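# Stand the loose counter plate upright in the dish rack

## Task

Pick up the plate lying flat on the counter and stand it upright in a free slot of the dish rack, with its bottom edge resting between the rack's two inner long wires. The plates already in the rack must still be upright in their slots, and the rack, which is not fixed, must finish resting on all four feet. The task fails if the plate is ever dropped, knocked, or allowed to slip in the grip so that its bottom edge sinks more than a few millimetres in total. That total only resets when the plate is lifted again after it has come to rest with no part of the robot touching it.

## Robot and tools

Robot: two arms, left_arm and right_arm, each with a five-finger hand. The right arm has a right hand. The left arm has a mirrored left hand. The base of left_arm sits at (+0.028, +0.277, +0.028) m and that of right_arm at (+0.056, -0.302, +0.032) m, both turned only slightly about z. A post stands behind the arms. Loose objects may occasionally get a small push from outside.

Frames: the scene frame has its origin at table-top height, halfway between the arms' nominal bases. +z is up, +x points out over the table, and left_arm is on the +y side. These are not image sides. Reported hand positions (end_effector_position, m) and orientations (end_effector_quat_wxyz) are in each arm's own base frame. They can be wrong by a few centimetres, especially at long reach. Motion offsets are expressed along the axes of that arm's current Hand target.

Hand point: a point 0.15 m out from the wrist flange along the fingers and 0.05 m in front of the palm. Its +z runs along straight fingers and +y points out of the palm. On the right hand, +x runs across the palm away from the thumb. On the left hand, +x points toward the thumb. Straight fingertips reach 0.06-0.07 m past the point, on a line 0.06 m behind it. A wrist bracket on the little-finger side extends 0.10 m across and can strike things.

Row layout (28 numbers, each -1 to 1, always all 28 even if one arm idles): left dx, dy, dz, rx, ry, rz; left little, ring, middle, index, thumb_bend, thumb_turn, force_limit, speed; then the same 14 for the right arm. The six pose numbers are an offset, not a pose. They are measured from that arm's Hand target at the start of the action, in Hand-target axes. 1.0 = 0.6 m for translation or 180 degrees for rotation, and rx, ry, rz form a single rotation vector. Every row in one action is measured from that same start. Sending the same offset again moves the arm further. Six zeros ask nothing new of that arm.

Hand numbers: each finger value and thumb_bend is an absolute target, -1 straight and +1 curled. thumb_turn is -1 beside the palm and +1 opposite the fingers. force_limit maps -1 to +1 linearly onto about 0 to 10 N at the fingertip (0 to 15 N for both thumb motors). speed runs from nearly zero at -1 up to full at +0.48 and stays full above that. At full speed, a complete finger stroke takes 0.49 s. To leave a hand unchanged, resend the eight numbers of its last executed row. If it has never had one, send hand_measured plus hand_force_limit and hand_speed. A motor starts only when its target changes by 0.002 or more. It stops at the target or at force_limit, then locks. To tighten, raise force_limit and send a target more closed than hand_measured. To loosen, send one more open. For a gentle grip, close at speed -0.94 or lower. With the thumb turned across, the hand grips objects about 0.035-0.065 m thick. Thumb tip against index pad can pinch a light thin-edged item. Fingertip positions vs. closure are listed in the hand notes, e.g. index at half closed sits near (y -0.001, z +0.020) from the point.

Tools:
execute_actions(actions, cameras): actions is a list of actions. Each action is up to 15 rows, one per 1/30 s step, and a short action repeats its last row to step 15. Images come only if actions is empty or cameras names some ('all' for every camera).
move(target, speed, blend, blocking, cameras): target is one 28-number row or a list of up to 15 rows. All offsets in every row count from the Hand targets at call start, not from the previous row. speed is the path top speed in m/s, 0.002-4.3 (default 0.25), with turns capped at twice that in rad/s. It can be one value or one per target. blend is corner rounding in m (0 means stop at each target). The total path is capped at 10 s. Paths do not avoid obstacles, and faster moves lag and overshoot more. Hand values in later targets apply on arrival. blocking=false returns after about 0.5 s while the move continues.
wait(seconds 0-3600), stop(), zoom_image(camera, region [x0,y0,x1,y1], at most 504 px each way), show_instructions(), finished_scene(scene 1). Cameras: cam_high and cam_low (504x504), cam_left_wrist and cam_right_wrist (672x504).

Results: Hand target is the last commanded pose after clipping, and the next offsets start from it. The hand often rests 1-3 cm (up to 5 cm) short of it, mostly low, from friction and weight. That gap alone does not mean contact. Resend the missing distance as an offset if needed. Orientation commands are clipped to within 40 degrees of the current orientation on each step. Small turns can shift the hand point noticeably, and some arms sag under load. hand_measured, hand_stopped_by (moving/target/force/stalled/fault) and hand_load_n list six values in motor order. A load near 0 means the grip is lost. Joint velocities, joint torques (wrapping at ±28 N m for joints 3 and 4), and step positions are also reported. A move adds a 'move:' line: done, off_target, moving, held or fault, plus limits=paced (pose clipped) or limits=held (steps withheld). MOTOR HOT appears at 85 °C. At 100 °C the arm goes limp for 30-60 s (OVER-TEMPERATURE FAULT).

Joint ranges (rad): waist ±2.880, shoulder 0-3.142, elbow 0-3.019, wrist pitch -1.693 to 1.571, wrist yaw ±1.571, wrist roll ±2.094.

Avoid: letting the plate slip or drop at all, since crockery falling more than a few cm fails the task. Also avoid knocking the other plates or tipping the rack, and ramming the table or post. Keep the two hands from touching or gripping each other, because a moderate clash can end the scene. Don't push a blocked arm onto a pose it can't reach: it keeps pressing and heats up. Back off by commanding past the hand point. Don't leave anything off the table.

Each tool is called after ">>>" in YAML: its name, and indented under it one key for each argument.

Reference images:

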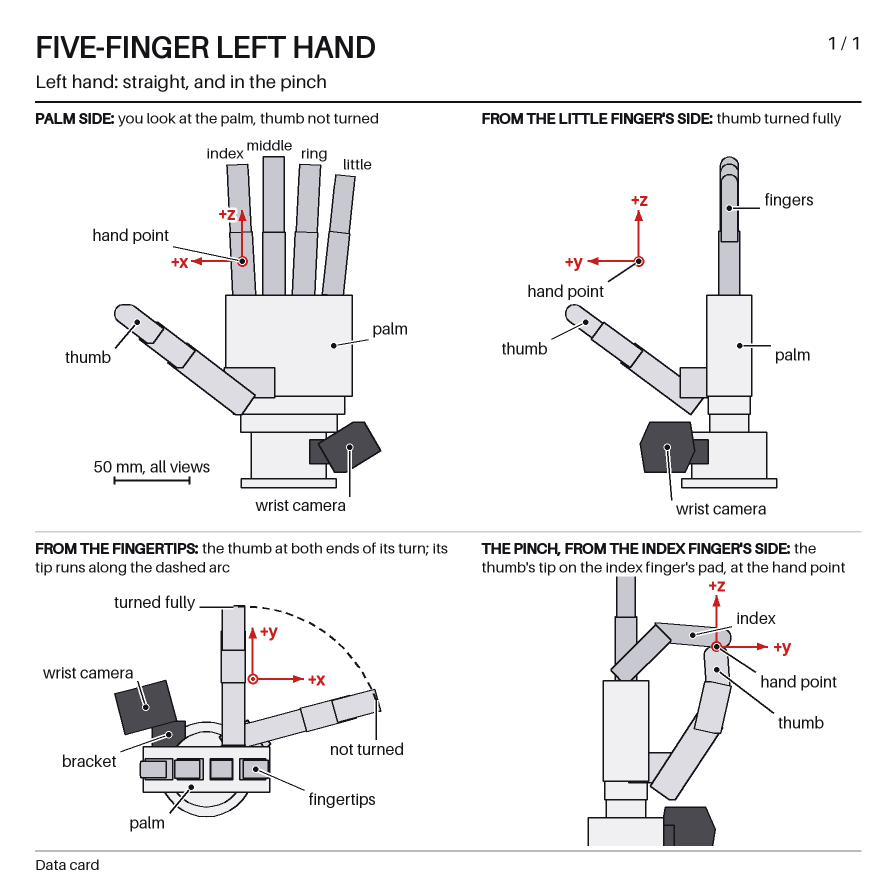

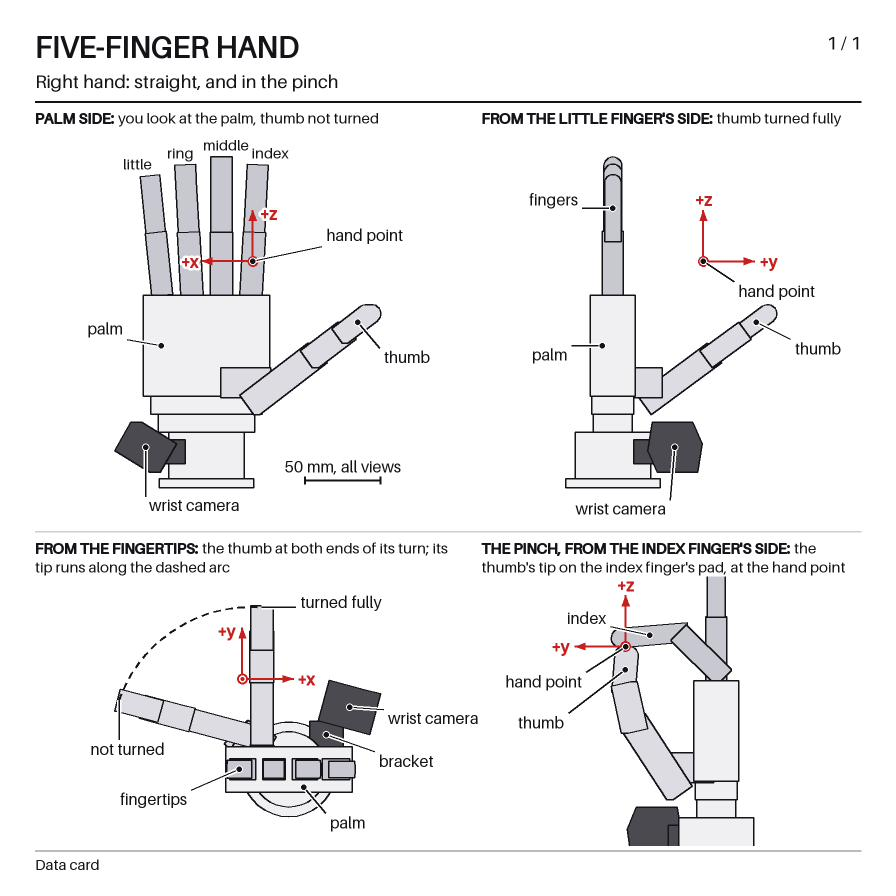

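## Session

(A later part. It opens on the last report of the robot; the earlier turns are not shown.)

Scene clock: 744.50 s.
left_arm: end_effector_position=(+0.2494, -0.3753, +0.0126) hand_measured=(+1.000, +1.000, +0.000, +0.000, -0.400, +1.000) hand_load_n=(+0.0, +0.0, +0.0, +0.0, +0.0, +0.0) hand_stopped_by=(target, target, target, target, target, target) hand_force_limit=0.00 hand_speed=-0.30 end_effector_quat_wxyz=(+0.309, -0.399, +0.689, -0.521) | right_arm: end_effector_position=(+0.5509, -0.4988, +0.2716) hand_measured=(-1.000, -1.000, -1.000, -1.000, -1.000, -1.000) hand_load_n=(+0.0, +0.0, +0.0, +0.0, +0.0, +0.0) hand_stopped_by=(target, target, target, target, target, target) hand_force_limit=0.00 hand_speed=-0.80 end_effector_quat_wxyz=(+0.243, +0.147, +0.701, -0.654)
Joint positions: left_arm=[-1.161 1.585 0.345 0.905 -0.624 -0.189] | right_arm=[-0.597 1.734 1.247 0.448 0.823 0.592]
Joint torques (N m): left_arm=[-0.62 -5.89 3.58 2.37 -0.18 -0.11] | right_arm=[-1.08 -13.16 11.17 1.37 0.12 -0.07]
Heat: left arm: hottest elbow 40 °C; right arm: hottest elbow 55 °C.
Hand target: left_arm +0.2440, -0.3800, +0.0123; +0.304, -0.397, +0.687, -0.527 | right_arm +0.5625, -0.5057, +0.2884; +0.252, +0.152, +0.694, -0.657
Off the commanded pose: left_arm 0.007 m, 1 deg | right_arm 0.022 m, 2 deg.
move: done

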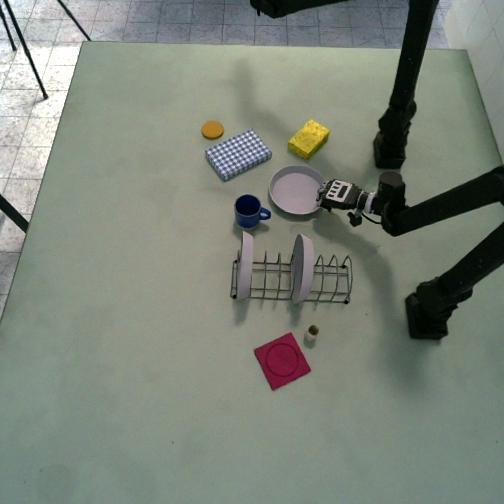

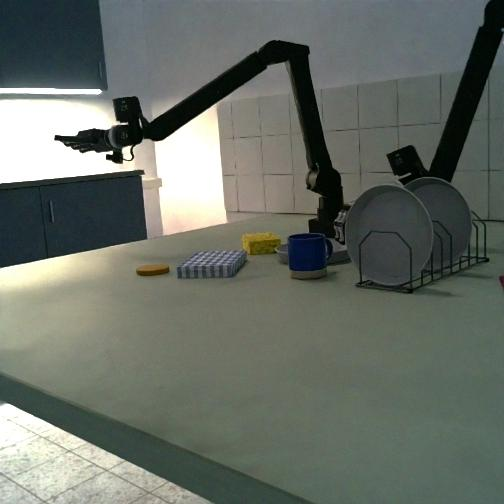

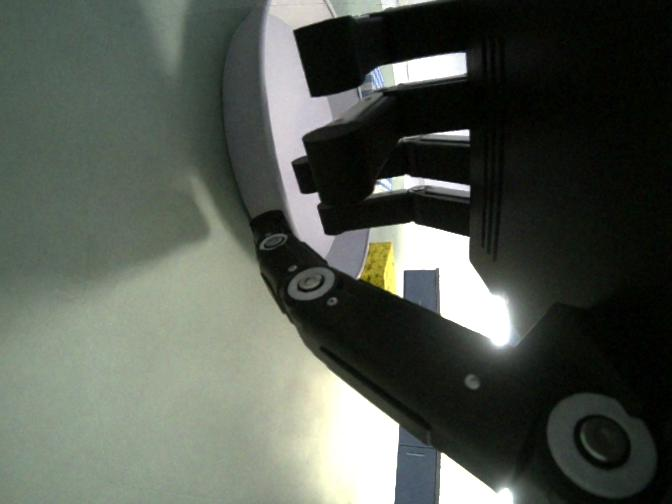

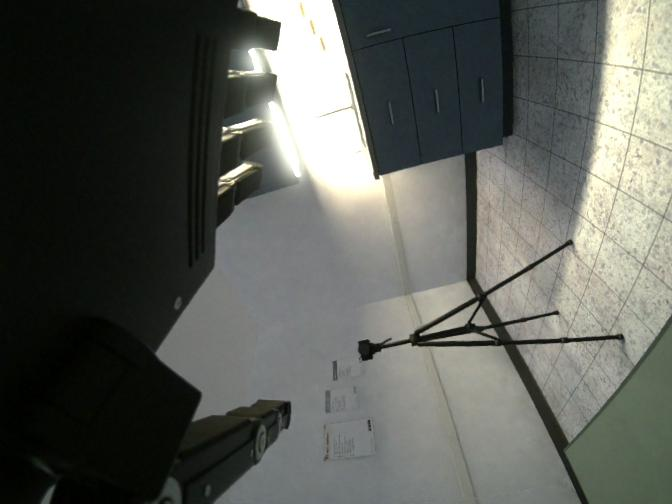

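>>> move:
  target:
    - [0,0.0322,0.0086,0,0,0,1,1,0,0,-0.4,1,0,-0.3,0,0,0,0,0,0,-1,-1,-1,-1,-1,-1,0,-0.8]
    - [-0.0007,0.0273,0.0272,0,0,0,1,1,0,0,-0.4,1,0,-0.3,0,0,0,0,0,0,-1,-1,-1,-1,-1,-1,0,-0.8]
  speed: 0.03
  cameras: ["all"]

>>> zoom_image:
  camera: "cam_left_wrist"
  region: [200, 40, 420, 320]

>>> zoom_image:
  camera: "cam_high"
  region: [280, 150, 380, 250]

Scene clock: 778.90 s.
left_arm: end_effector_position=(+0.2470, -0.3773, -0.0108) hand_measured=(+1.000, +1.000, +0.000, +0.000, -0.400, +1.000) hand_load_n=(+0.0, +0.0, +0.0, +0.0, +0.0, +0.0) hand_stopped_by=(target, target, target, target, target, target) hand_force_limit=0.00 hand_speed=-0.30 end_effector_quat_wxyz=(+0.304, -0.395, +0.694, -0.520) | right_arm: end_effector_position=(+0.5509, -0.4988, +0.2716) hand_measured=(-1.000, -1.000, -1.000, -1.000, -1.000, -1.000) hand_load_n=(+0.0, +0.0, +0.0, +0.0, +0.0, +0.0) hand_stopped_by=(target, target, target, target, target, target) hand_force_limit=0.00 hand_speed=-0.80 end_effector_quat_wxyz=(+0.243, +0.147, +0.701, -0.654)
Joint positions: left_arm=[-1.162 1.693 0.345 1.007 -0.609 -0.189] | right_arm=[-0.597 1.734 1.247 0.448 0.823 0.592]
Joint torques (N m): left_arm=[1.26 -6.12 4.4 2.24 0.07 0] | right_arm=[-1.08 -13.16 11.17 1.37 0.12 -0.07]
Heat: left arm: hottest elbow 39 °C; right arm: hottest elbow 56 °C.
Hand target: left_arm +0.2540, -0.3855, -0.0077; +0.304, -0.397, +0.687, -0.527 | right_arm +0.5625, -0.5057, +0.2884; +0.252, +0.152, +0.694, -0.657
Off the commanded pose: left_arm 0.011 m, 1 deg | right_arm 0.022 m, 2 deg.
move: off_target (left_arm)

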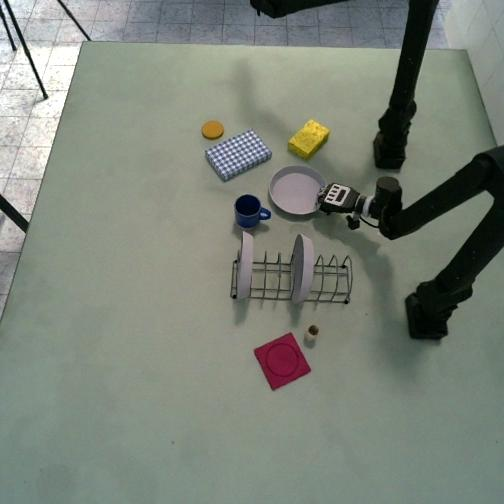

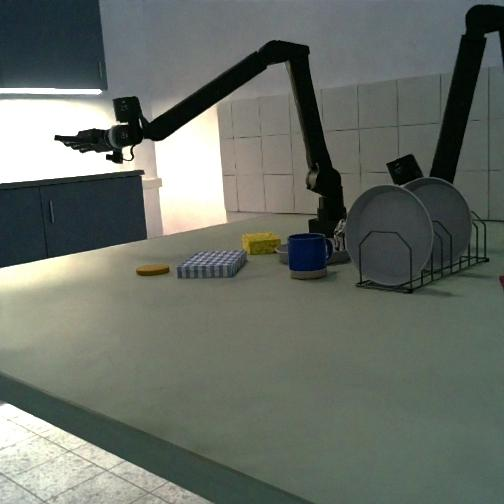

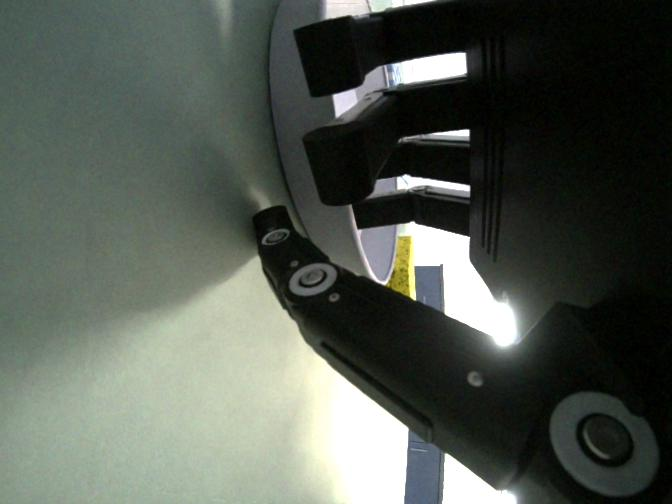

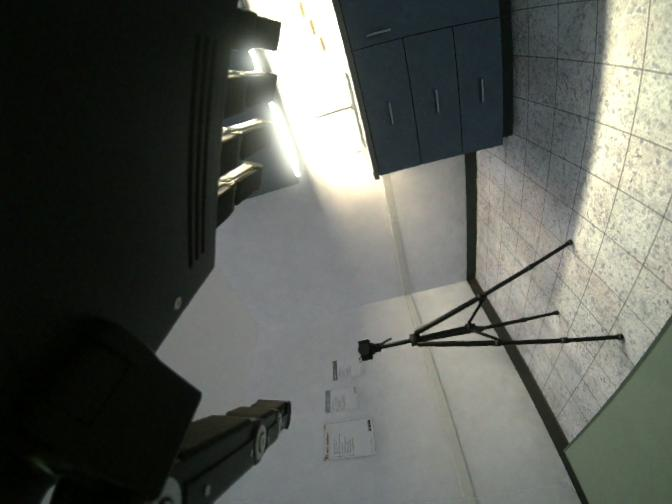

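Scaled by 1.800 from the camera's image (finer frame: 960x720).

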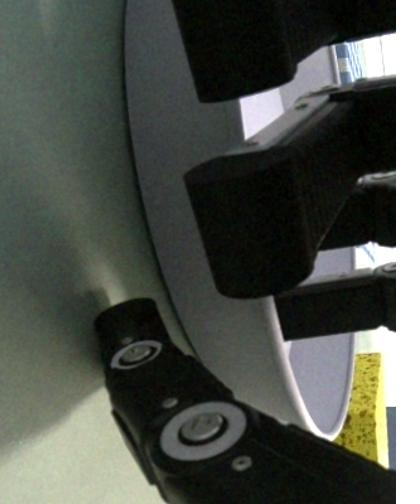

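Scaled by 5.040 from the camera's image (finer frame: 720x720).

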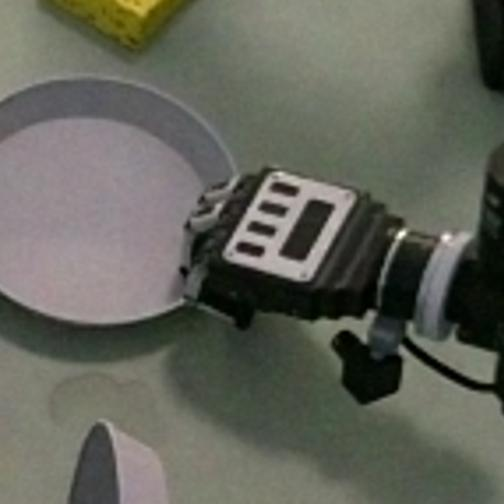

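>>> move:
  target: [0,-0.008,-0.0022,0,0,0,1,1,0,0,-0.32,1,0,-0.5,0,0,0,0,0,0,-1,-1,-1,-1,-1,-1,0,-0.8]
  speed: 0.05
  cameras: ["cam_left_wrist"]

Scene clock: 786.73 s.
left_arm: end_effector_position=(+0.2470, -0.3773, -0.0108) hand_measured=(+1.000, +1.000, +0.000, +0.000, -0.320, +1.000) hand_load_n=(+0.0, +0.0, +0.0, +0.0, +0.0, +0.0) hand_stopped_by=(target, target, target, target, target, target) hand_force_limit=0.00 hand_speed=-0.50 end_effector_quat_wxyz=(+0.304, -0.395, +0.694, -0.520) | right_arm: end_effector_position=(+0.5509, -0.4988, +0.2716) hand_measured=(-1.000, -1.000, -1.000, -1.000, -1.000, -1.000) hand_load_n=(+0.0, +0.0, +0.0, +0.0, +0.0, +0.0) hand_stopped_by=(target, target, target, target, target, target) hand_force_limit=0.00 hand_speed=-0.80 end_effector_quat_wxyz=(+0.243, +0.147, +0.701, -0.654)
Joint positions: left_arm=[-1.162 1.693 0.345 1.007 -0.609 -0.189] | right_arm=[-0.597 1.734 1.247 0.448 0.823 0.592]
Joint torques (N m): left_arm=[1.26 -8.12 4.37 1.35 0.08 -0.01] | right_arm=[-1.08 -13.16 11.17 1.36 0.12 -0.08]
Heat: left arm: hottest elbow 39 °C; right arm: hottest elbow 56 °C.
Hand target: left_arm +0.2540, -0.3855, -0.0027; +0.304, -0.397, +0.687, -0.527 | right_arm +0.5625, -0.5057, +0.2884; +0.252, +0.152, +0.694, -0.657
Off the commanded pose: left_arm 0.013 m, 1 deg | right_arm 0.022 m, 2 deg.
move: off_target (left_arm)

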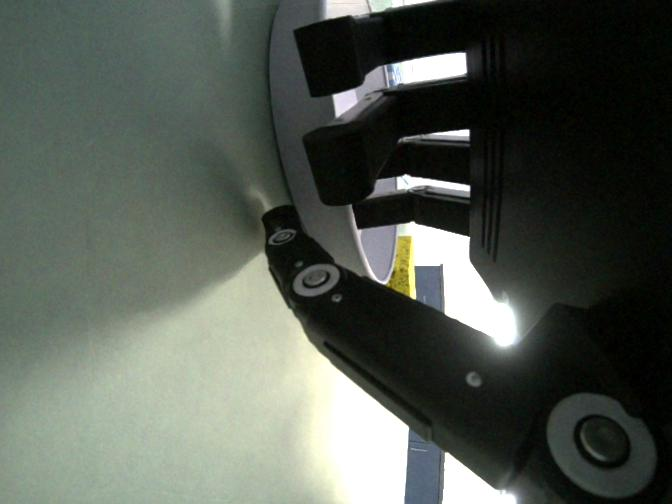

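>>> execute_actions:
  actions:
    - [[0.0083,0,0,0,0,0,1,1,0,0,-0.32,1,0,-0.5,0,0,0,0,0,0,-1,-1,-1,-1,-1,-1,0,-0.8]]

Scene clock: 800.43 s.
left_arm: end_effector_position=(+0.2485, -0.3780, -0.0109) hand_measured=(+1.000, +1.000, +0.000, +0.000, -0.320, +1.000) hand_load_n=(+0.0, +0.0, -0.5, +0.0, +0.0, +0.0) hand_stopped_by=(target, target, target, target, target, target) hand_force_limit=0.00 hand_speed=-0.50 end_effector_quat_wxyz=(+0.306, -0.396, +0.693, -0.518) | right_arm: end_effector_position=(+0.5509, -0.4988, +0.2716) hand_measured=(-1.000, -1.000, -1.000, -1.000, -1.000, -1.000) hand_load_n=(+0.0, +0.0, +0.0, +0.0, +0.0, +0.0) hand_stopped_by=(target, target, target, target, target, target) hand_force_limit=0.00 hand_speed=-0.80 end_effector_quat_wxyz=(+0.243, +0.147, +0.701, -0.654)
Joint positions: left_arm=[-1.162 1.693 0.351 0.998 -0.615 -0.189] | right_arm=[-0.597 1.734 1.247 0.448 0.823 0.592]
Joint torques (N m): left_arm=[0.21 -7.94 4.57 1.33 -0.15 -0.06] | right_arm=[-1.08 -13.16 11.17 1.37 0.12 -0.07]
Heat: left arm: hottest elbow 39 °C; right arm: hottest elbow 56 °C.
Hand target: left_arm +0.2515, -0.3898, -0.0027; +0.304, -0.397, +0.687, -0.527 | right_arm +0.5625, -0.5057, +0.2884; +0.252, +0.152, +0.694, -0.657
Off the commanded pose: left_arm 0.015 m, 1 deg | right_arm 0.022 m, 2 deg.
Step readings (end_effector_position of left_arm | right_arm):
0: (+0.2470, -0.3773, -0.0108) | (+0.5509, -0.4988, +0.2716)
1: (+0.2470, -0.3773, -0.0108) | (+0.5509, -0.4988, +0.2716)
2: (+0.2471, -0.3774, -0.0108) | (+0.5509, -0.4988, +0.2716)
4: (+0.2475, -0.3776, -0.0108) | (+0.5509, -0.4988, +0.2716)
8: (+0.2483, -0.3779, -0.0109) | (+0.5509, -0.4988, +0.2716)
15: (+0.2485, -0.3780, -0.0109) | (+0.5509, -0.4988, +0.2716)

>>> execute_actions:
  actions:
    - [[-0.0143,-0.0107,0.0097,0,0,0,1,1,0,0,-0.32,1,0,-0.5,0,0,0,0,0,0,-1,-1,-1,-1,-1,-1,0,-0.8]]
  cameras: ["cam_left_wrist"]

Scene clock: 810.23 s.
left_arm: end_effector_position=(+0.2504, -0.3785, -0.0105) hand_measured=(+1.000, +1.000, +0.000, +0.000, -0.320, +1.000) hand_load_n=(+0.0, +0.0, +0.0, +0.0, +0.5, +0.0) hand_stopped_by=(target, target, target, target, target, target) hand_force_limit=0.00 hand_speed=-0.50 end_effector_quat_wxyz=(+0.299, -0.394, +0.697, -0.519) | right_arm: end_effector_position=(+0.5509, -0.4988, +0.2716) hand_measured=(-1.000, -1.000, -1.000, -1.000, -1.000, -1.000) hand_load_n=(+0.0, +0.0, +0.0, +0.0, +0.0, +0.0) hand_stopped_by=(target, target, target, target, target, target) hand_force_limit=0.00 hand_speed=-0.80 end_effector_quat_wxyz=(+0.243, +0.147, +0.701, -0.654)
Joint positions: left_arm=[-1.146 1.685 0.352 0.986 -0.584 -0.188] | right_arm=[-0.597 1.734 1.247 0.448 0.823 0.592]
Joint torques (N m): left_arm=[1.9 -8.64 4.66 1.4 0.01 0.08] | right_arm=[-1.08 -13.22 11.17 1.37 0.12 -0.07]
Heat: left arm: hottest elbow 39 °C; right arm: hottest elbow 56 °C.
Hand target: left_arm +0.2621, -0.3860, +0.0019; +0.304, -0.397, +0.687, -0.527 | right_arm +0.5625, -0.5057, +0.2884; +0.252, +0.152, +0.694, -0.657
Off the commanded pose: left_arm 0.019 m, 2 deg | right_arm 0.022 m, 2 deg.
Step readings (end_effector_position of left_arm | right_arm):
0: (+0.2485, -0.3780, -0.0109) | (+0.5509, -0.4988, +0.2716)
1: (+0.2485, -0.3780, -0.0109) | (+0.5509, -0.4988, +0.2716)
2: (+0.2481, -0.3784, -0.0110) | (+0.5509, -0.4988, +0.2716)
4: (+0.2475, -0.3797, -0.0108) | (+0.5509, -0.4988, +0.2716)
8: (+0.2492, -0.3793, -0.0105) | (+0.5509, -0.4988, +0.2716)
15: (+0.2504, -0.3785, -0.0105) | (+0.5509, -0.4988, +0.2716)

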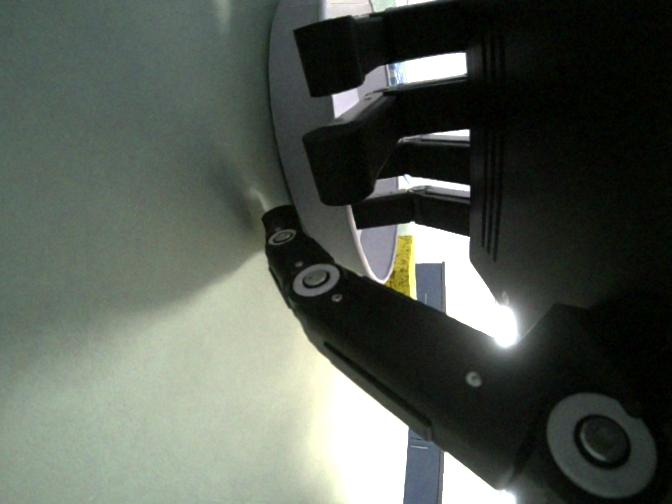

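>>> execute_actions:
  actions:
    - [[0,-0.0161,-0.0043,0,0,0,1,1,0,0,-0.32,1,0,-0.5,0,0,0,0,0,0,-1,-1,-1,-1,-1,-1,0,-0.8]]
  cameras: ["cam_left_wrist"]

Scene clock: 822.60 s.
left_arm: end_effector_position=(+0.2505, -0.3776, -0.0024) hand_measured=(+1.000, +1.000, +0.000, +0.000, -0.320, +1.000) hand_load_n=(+0.0, +0.0, +0.0, +0.0, +0.0, +0.0) hand_stopped_by=(target, target, target, target, target, target) hand_force_limit=0.00 hand_speed=-0.50 end_effector_quat_wxyz=(+0.300, -0.394, +0.699, -0.516) | right_arm: end_effector_position=(+0.5509, -0.4988, +0.2716) hand_measured=(-1.000, -1.000, -1.000, -1.000, -1.000, -1.000) hand_load_n=(+0.0, +0.0, +0.0, +0.0, +0.0, +0.0) hand_stopped_by=(target, target, target, target, target, target) hand_force_limit=0.00 hand_speed=-0.80 end_effector_quat_wxyz=(+0.243, +0.147, +0.701, -0.654)
Joint positions: left_arm=[-1.145 1.639 0.353 0.934 -0.584 -0.188] | right_arm=[-0.597 1.734 1.247 0.448 0.823 0.592]
Joint torques (N m): left_arm=[1.85 -8.59 5.03 1.42 -0.02 0.07] | right_arm=[-1.03 -13.16 11.17 1.39 0.12 -0.07]
Heat: left arm: hottest elbow 39 °C; right arm: hottest elbow 56 °C.
Hand target: left_arm +0.2622, -0.3859, +0.0119; +0.304, -0.397, +0.687, -0.527 | right_arm +0.5625, -0.5057, +0.2884; +0.252, +0.152, +0.694, -0.657
Off the commanded pose: left_arm 0.020 m, 2 deg | right_arm 0.022 m, 2 deg.
Step readings (end_effector_position of left_arm | right_arm):
0: (+0.2504, -0.3784, -0.0106) | (+0.5509, -0.4988, +0.2716)
1: (+0.2504, -0.3784, -0.0105) | (+0.5509, -0.4988, +0.2716)
2: (+0.2502, -0.3783, -0.0105) | (+0.5509, -0.4988, +0.2716)
4: (+0.2502, -0.3777, -0.0094) | (+0.5509, -0.4988, +0.2716)
8: (+0.2507, -0.3781, -0.0035) | (+0.5509, -0.4988, +0.2716)
15: (+0.2506, -0.3778, -0.0020) | (+0.5509, -0.4988, +0.2716)

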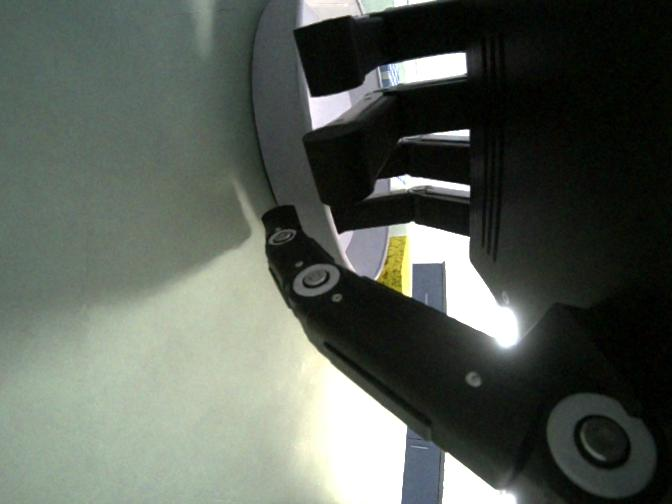

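>>> zoom_image:
  camera: "cam_left_wrist"
  region: [220, 0, 440, 300]

Scaled by 1.680 from the camera's image (finer frame: 960x720).

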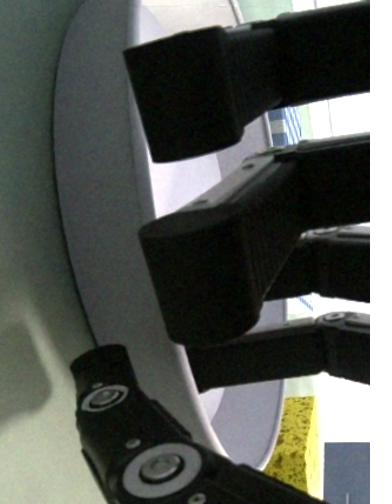

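>>> execute_actions:
  actions:
    - [[-0.0005,0.0003,0.011,0,0,0,1,1,0,0,-0.32,1,0,-0.5,0,0,0,0,0,0,-1,-1,-1,-1,-1,-1,0,-0.8],[-0.001,0.0007,0.023,0,0,0,1,1,0,0,-0.32,1,0,-0.5,0,0,0,0,0,0,-1,-1,-1,-1,-1,-1,0,-0.8]]
  cameras: ["cam_left_wrist"]

Scene clock: 872.73 s.
left_arm: end_effector_position=(+0.2622, -0.3832, +0.0017) hand_measured=(+1.000, +1.000, +0.000, +0.000, -0.320, +1.000) hand_load_n=(+0.0, +0.0, +0.0, +0.0, +0.0, +0.5) hand_stopped_by=(target, target, target, target, target, target) hand_force_limit=0.00 hand_speed=-0.50 end_effector_quat_wxyz=(+0.299, -0.396, +0.695, -0.521) | right_arm: end_effector_position=(+0.5509, -0.4988, +0.2716) hand_measured=(-1.000, -1.000, -1.000, -1.000, -1.000, -1.000) hand_load_n=(+0.0, +0.0, +0.0, +0.0, +0.0, +0.0) hand_stopped_by=(target, target, target, target, target, target) hand_force_limit=0.00 hand_speed=-0.80 end_effector_quat_wxyz=(+0.243, +0.147, +0.701, -0.654)
Joint positions: left_arm=[-1.117 1.645 0.376 0.934 -0.56 -0.179] | right_arm=[-0.597 1.734 1.247 0.448 0.823 0.592]
Joint torques (N m): left_arm=[1.73 -6.53 5.49 1.98 0.01 0.06] | right_arm=[-1.08 -13.22 11.17 1.37 0.12 -0.07]
Heat: left arm: hottest elbow 38 °C; right arm: hottest elbow 57 °C.
Hand target: left_arm +0.2740, -0.3920, +0.0079; +0.304, -0.397, +0.687, -0.527 | right_arm +0.5625, -0.5057, +0.2884; +0.252, +0.152, +0.694, -0.657
Off the commanded pose: left_arm 0.016 m, 1 deg | right_arm 0.022 m, 2 deg.
Step readings (end_effector_position of left_arm | right_arm):
0: (+0.2505, -0.3776, -0.0024) | (+0.5509, -0.4988, +0.2716)
1: (+0.2504, -0.3776, -0.0025) | (+0.5509, -0.4988, +0.2716)
2: (+0.2504, -0.3777, -0.0025) | (+0.5509, -0.4988, +0.2716)
4: (+0.2515, -0.3787, -0.0020) | (+0.5509, -0.4988, +0.2716)
8: (+0.2595, -0.3821, +0.0024) | (+0.5509, -0.4988, +0.2716)
15: (+0.2622, -0.3833, +0.0020) | (+0.5509, -0.4988, +0.2716)

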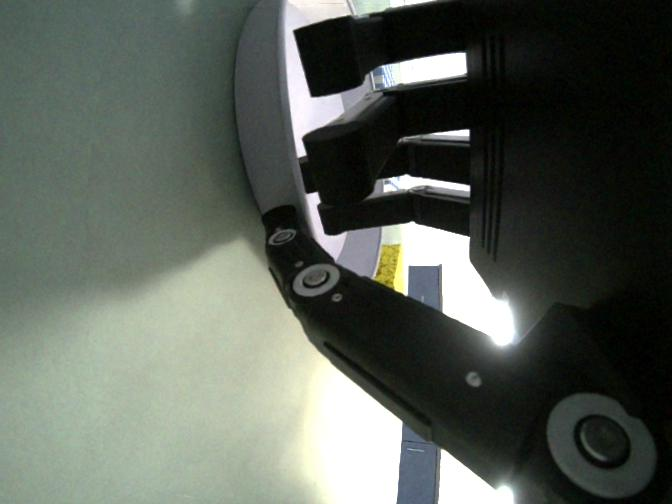

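>>> execute_actions:
  actions:
    - [[-0.0003,0.0056,0.0078,0,0,0,1,1,0,0,-0.32,1,0,-0.5,0,0,0,0,0,0,-1,-1,-1,-1,-1,-1,0,-0.8],[-0.0005,0.0112,0.0157,0,0,0,1,1,0,0,-0.32,1,0,-0.5,0,0,0,0,0,0,-1,-1,-1,-1,-1,-1,0,-0.8]]
  cameras: ["cam_left_wrist"]

>>> zoom_image:
  camera: "cam_left_wrist"
  region: [220, 0, 440, 300]

Scene clock: 894.87 s.
left_arm: end_effector_position=(+0.2678, -0.3861, -0.0094) hand_measured=(+1.000, +1.000, +0.000, +0.000, -0.320, +1.000) hand_load_n=(+0.0, +0.0, +0.0, +0.0, +0.0, +0.0) hand_stopped_by=(target, target, target, target, target, target) hand_force_limit=0.00 hand_speed=-0.50 end_effector_quat_wxyz=(+0.299, -0.395, +0.698, -0.516) | right_arm: end_effector_position=(+0.5509, -0.4988, +0.2716) hand_measured=(-1.000, -1.000, -1.000, -1.000, -1.000, -1.000) hand_load_n=(+0.0, +0.0, +0.0, +0.0, +0.0, -0.5) hand_stopped_by=(target, target, target, target, target, target) hand_force_limit=0.00 hand_speed=-0.80 end_effector_quat_wxyz=(+0.243, +0.147, +0.701, -0.654)
Joint positions: left_arm=[-1.105 1.695 0.393 0.957 -0.547 -0.174] | right_arm=[-0.597 1.734 1.247 0.448 0.823 0.592]
Joint torques (N m): left_arm=[1.79 -6.95 5.14 2.52 0.01 0.06] | right_arm=[-1.08 -13.22 11.17 1.37 0.12 -0.07]
Heat: left arm: hottest elbow 38 °C; right arm: hottest elbow 57 °C.
Hand target: left_arm +0.2804, -0.3953, -0.0011; +0.304, -0.397, +0.687, -0.527 | right_arm +0.5625, -0.5057, +0.2884; +0.252, +0.152, +0.694, -0.657
Off the commanded pose: left_arm 0.018 m, 2 deg | right_arm 0.022 m, 2 deg.
Step readings (end_effector_position of left_arm | right_arm):
0: (+0.2622, -0.3832, +0.0017) | (+0.5509, -0.4988, +0.2716)
1: (+0.2621, -0.3832, +0.0016) | (+0.5509, -0.4988, +0.2716)
2: (+0.2622, -0.3833, +0.0012) | (+0.5509, -0.4988, +0.2716)
4: (+0.2628, -0.3844, -0.0008) | (+0.5509, -0.4988, +0.2716)
8: (+0.2661, -0.3857, -0.0079) | (+0.5509, -0.4988, +0.2716)
15: (+0.2677, -0.3861, -0.0094) | (+0.5509, -0.4988, +0.2716)

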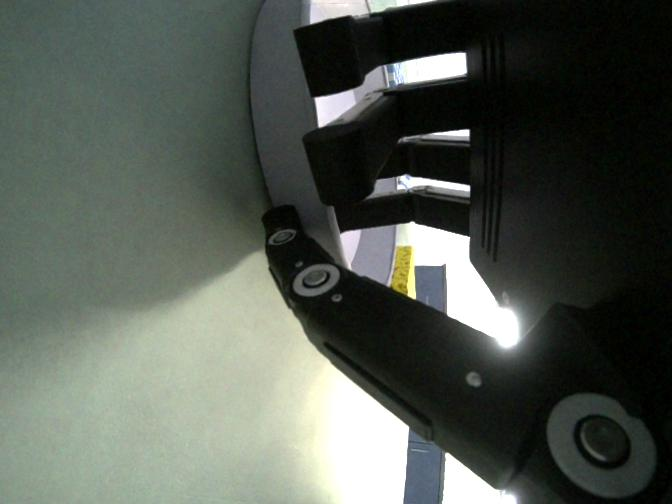

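Scaled by 1.680 from the camera's image (finer frame: 960x720).

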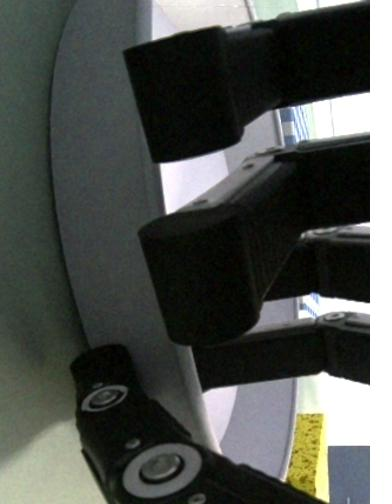

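>>> move:
  target: [0,0,0,0,0,0,1,1,0.6,0.6,-0.32,1,-0.5,-0.92,0,0,0,0,0,0,-1,-1,-1,-1,-1,-1,0,-0.8]
  cameras: ["cam_left_wrist"]

>>> zoom_image:
  camera: "cam_left_wrist"
  region: [220, 0, 440, 300]

Scene clock: 907.50 s.
left_arm: end_effector_position=(+0.2683, -0.3863, -0.0088) hand_measured=(+1.000, +1.000, +0.282, +0.336, -0.320, +1.000) hand_load_n=(+0.5, +0.0, +2.5, +2.5, +3.5, +0.0) hand_stopped_by=(target, target, force, force, target, target) hand_force_limit=-0.50 hand_speed=-0.92 end_effector_quat_wxyz=(+0.299, -0.396, +0.698, -0.517) | right_arm: end_effector_position=(+0.5509, -0.4988, +0.2716) hand_measured=(-1.000, -1.000, -1.000, -1.000, -1.000, -1.000) hand_load_n=(+0.0, +0.0, +0.0, -0.5, +0.0, +0.0) hand_stopped_by=(target, target, target, target, target, target) hand_force_limit=0.00 hand_speed=-0.80 end_effector_quat_wxyz=(+0.243, +0.147, +0.701, -0.654)
Joint positions: left_arm=[-1.104 1.695 0.393 0.96 -0.546 -0.174] | right_arm=[-0.597 1.734 1.247 0.448 0.823 0.592]
Joint torques (N m): left_arm=[1.73 -6.95 5.14 2.36 -0.01 0.07] | right_arm=[-1.08 -13.16 11.17 1.39 0.12 -0.07]
Heat: left arm: hottest elbow 39 °C; right arm: hottest elbow 57 °C.
Hand target: left_arm +0.2805, -0.3953, -0.0011; +0.304, -0.397, +0.687, -0.527 | right_arm +0.5625, -0.5057, +0.2884; +0.252, +0.152, +0.694, -0.657
Off the commanded pose: left_arm 0.017 m, 2 deg | right_arm 0.022 m, 2 deg.
move: done

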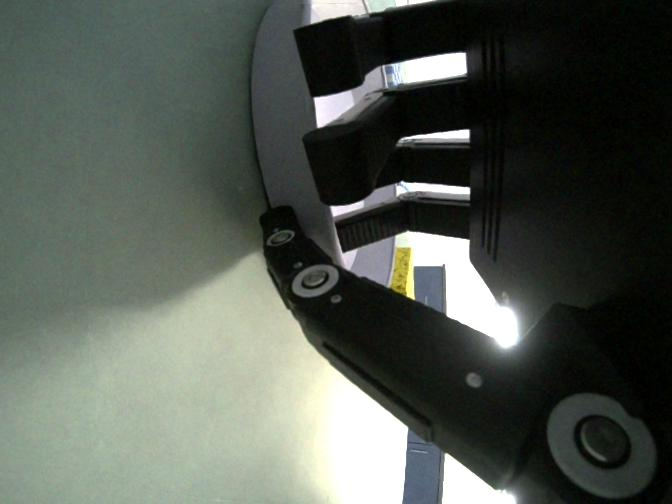

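Scaled by 1.680 from the camera's image (finer frame: 960x720).

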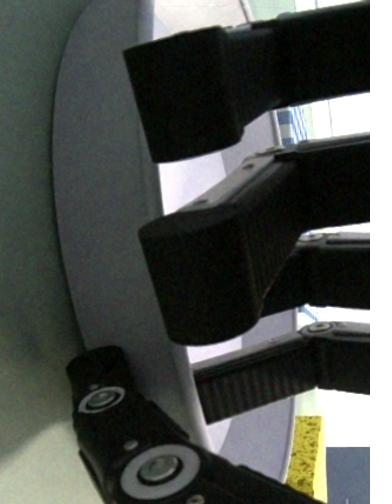

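>>> move:
  target: [0,0,0,0,0,0,1,1,0.7,0.75,0.1,1,0.1,-0.94,0,0,0,0,0,0,-1,-1,-1,-1,-1,-1,0,-0.8]
  cameras: ["cam_left_wrist"]

>>> zoom_image:
  camera: "cam_left_wrist"
  region: [220, 0, 440, 300]

Scene clock: 915.43 s.
left_arm: end_effector_position=(+0.2687, -0.3871, -0.0081) hand_measured=(+1.000, +1.000, +0.302, +0.366, -0.312, +1.000) hand_load_n=(+0.0, +0.0, +5.5, +5.0, +8.5, +0.0) hand_stopped_by=(target, target, force, force, force, target) hand_force_limit=0.10 hand_speed=-0.94 end_effector_quat_wxyz=(+0.299, -0.396, +0.697, -0.518) | right_arm: end_effector_position=(+0.5509, -0.4988, +0.2716) hand_measured=(-1.000, -1.000, -1.000, -1.000, -1.000, -1.000) hand_load_n=(+0.0, +0.0, +0.0, +0.0, +0.0, +0.0) hand_stopped_by=(target, target, target, target, target, target) hand_force_limit=0.00 hand_speed=-0.80 end_effector_quat_wxyz=(+0.243, +0.147, +0.701, -0.654)
Joint positions: left_arm=[-1.104 1.695 0.395 0.96 -0.546 -0.174] | right_arm=[-0.597 1.734 1.247 0.448 0.823 0.592]
Joint torques (N m): left_arm=[1.67 -7 5.07 2.32 -0.01 0.08] | right_arm=[-1.08 -13.16 11.17 1.37 0.12 -0.07]
Heat: left arm: hottest elbow 39 °C; right arm: hottest elbow 57 °C.
Hand target: left_arm +0.2804, -0.3954, -0.0011; +0.304, -0.397, +0.687, -0.527 | right_arm +0.5625, -0.5057, +0.2884; +0.252, +0.152, +0.694, -0.657
Off the commanded pose: left_arm 0.016 m, 2 deg | right_arm 0.022 m, 2 deg.
move: done

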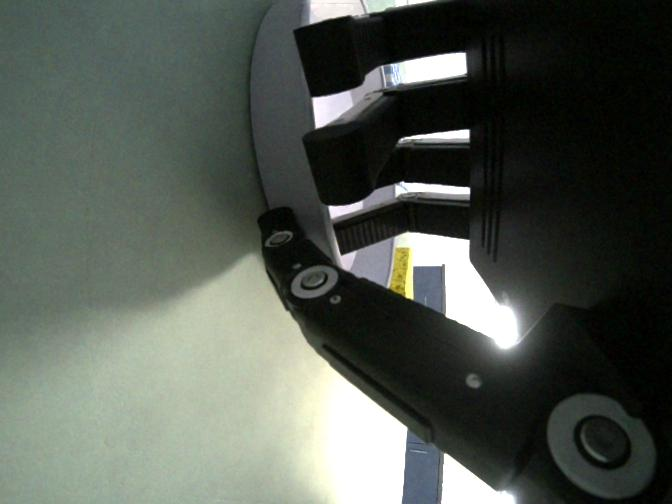

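Scaled by 1.680 from the camera's image (finer frame: 960x720).

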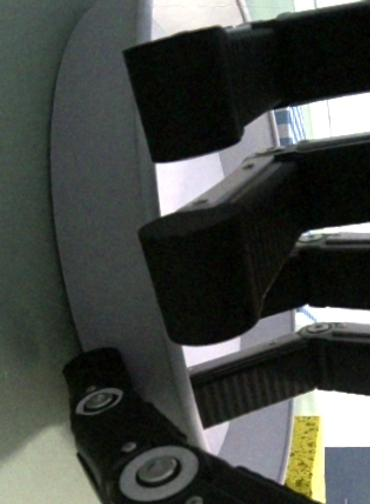

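>>> move:
  target:
    - [0,-0.067,0,-0.0833,0,0,1,1,0.7,0.75,0.1,1,0.1,-0.94,0,0,0,0,0,0,-1,-1,-1,-1,-1,-1,0,-0.8]
  speed: 0.05
  cameras: ["all"]

>>> zoom_image:
  camera: "cam_high"
  region: [250, 140, 390, 280]

Scene clock: 955.27 s.
left_arm: end_effector_position=(+0.2713, -0.3838, +0.0100) hand_measured=(+1.000, +1.000, +0.302, +0.366, -0.312, +1.000) hand_load_n=(+0.0, +0.0, +5.5, +3.0, +10.0, +0.5) hand_stopped_by=(target, target, force, force, force, target) hand_force_limit=0.10 hand_speed=-0.94 end_effector_quat_wxyz=(+0.248, -0.423, +0.770, -0.407) | right_arm: end_effector_position=(+0.5509, -0.4988, +0.2716) hand_measured=(-1.000, -1.000, -1.000, -1.000, -1.000, -1.000) hand_load_n=(+0.0, +0.0, +0.0, +0.0, +0.0, +0.0) hand_stopped_by=(target, target, target, target, target, target) hand_force_limit=0.00 hand_speed=-0.80 end_effector_quat_wxyz=(+0.243, +0.147, +0.701, -0.654)
Joint positions: left_arm=[-1.039 1.465 0.552 0.272 -0.428 -0.257] | right_arm=[-0.597 1.734 1.247 0.448 0.823 0.592]
Joint torques (N m): left_arm=[1.9 -9.35 8.53 1.46 -0.08 -0.09] | right_arm=[-1.03 -13.16 11.17 1.37 0.12 -0.07]
Heat: left arm: hottest elbow 40 °C; right arm: hottest elbow 58 °C.
Hand target: left_arm +0.2895, -0.4005, +0.0378; +0.250, -0.433, +0.750, -0.433 | right_arm +0.5625, -0.5057, +0.2884; +0.252, +0.152, +0.694, -0.657
Off the commanded pose: left_arm 0.037 m, 4 deg | right_arm 0.022 m, 2 deg.
move: off_target (left_arm)

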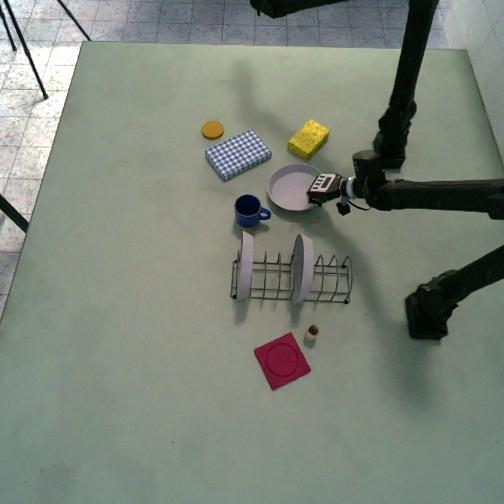

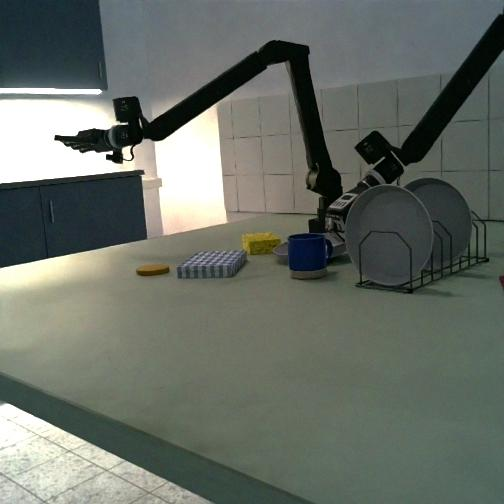

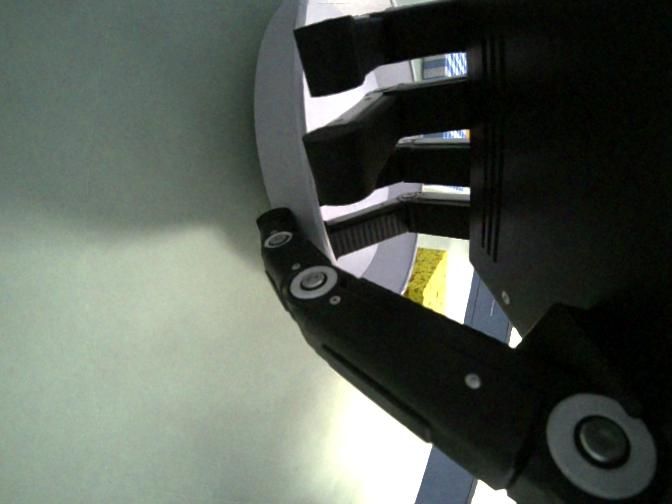

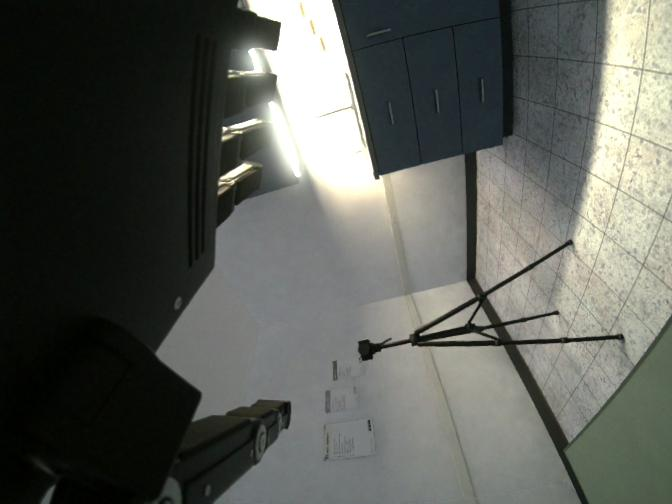

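Scaled by 3.600 from the camera's image (finer frame: 720x720).

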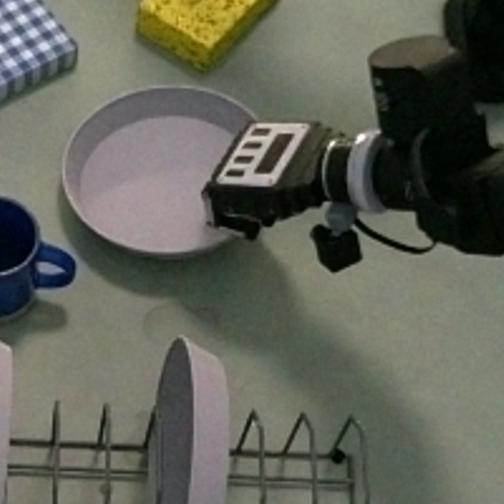

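>>> move:
  target:
    - [0.0025,-0.0583,-0.0022,-0.0278,0,0,1,1,0.7,0.75,0.1,1,0.1,-0.94,0,0,0,0,0,0,-1,-1,-1,-1,-1,-1,0,-0.8]
  speed: 0.05
  cameras: ["cam_left_wrist", "cam_high"]

>>> zoom_image:
  camera: "cam_high"
  region: [250, 140, 390, 280]

Scene clock: 972.13 s.
left_arm: end_effector_position=(+0.2838, -0.3924, +0.0363) hand_measured=(+1.000, +1.000, +0.302, +0.366, -0.312, +1.000) hand_load_n=(+0.0, +0.0, +5.0, +3.5, +9.5, +1.0) hand_stopped_by=(target, target, force, force, force, target) hand_force_limit=0.10 hand_speed=-0.94 end_effector_quat_wxyz=(+0.229, -0.435, +0.788, -0.370) | right_arm: end_effector_position=(+0.5509, -0.4988, +0.2716) hand_measured=(-1.000, -1.000, -1.000, -1.000, -1.000, -1.000) hand_load_n=(-0.5, +0.0, +0.0, +0.0, +0.0, +0.0) hand_stopped_by=(target, target, target, target, target, target) hand_force_limit=0.00 hand_speed=-0.80 end_effector_quat_wxyz=(+0.243, +0.147, +0.701, -0.654)
Joint positions: left_arm=[-1.004 1.428 0.678 0.018 -0.377 -0.27] | right_arm=[-0.597 1.734 1.247 0.448 0.823 0.592]
Joint torques (N m): left_arm=[1.85 -9.82 9.72 1.47 -0.04 -0.12] | right_arm=[-1.08 -13.22 11.17 1.36 0.12 -0.07]
Heat: left arm: hottest elbow 42 °C; right arm: hottest elbow 58 °C.
Hand target: left_arm +0.3029, -0.4100, +0.0686; +0.230, -0.444, +0.768, -0.400 | right_arm +0.5625, -0.5057, +0.2884; +0.252, +0.152, +0.694, -0.657
Off the commanded pose: left_arm 0.042 m, 4 deg | right_arm 0.022 m, 2 deg.
move: off_target (left_arm)
Images, in order (width x height): cam_high 504x504, cam_left_wrist 672x504.

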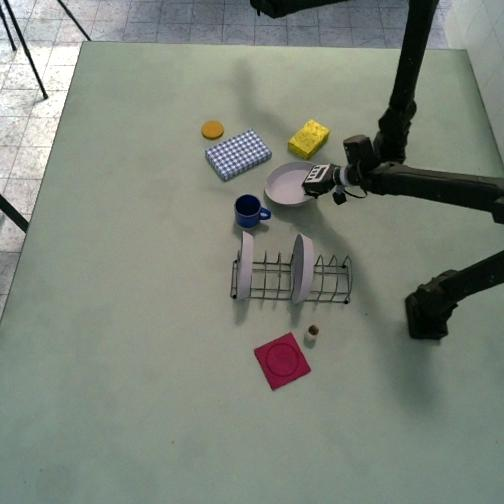

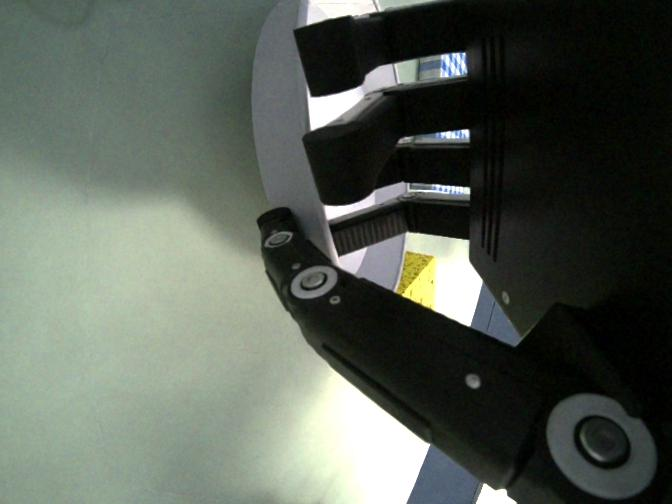

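Scaled by 3.600 from the camera's image (finer frame: 720x720).

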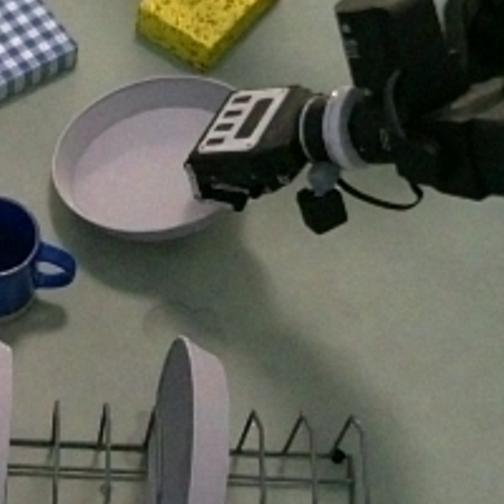

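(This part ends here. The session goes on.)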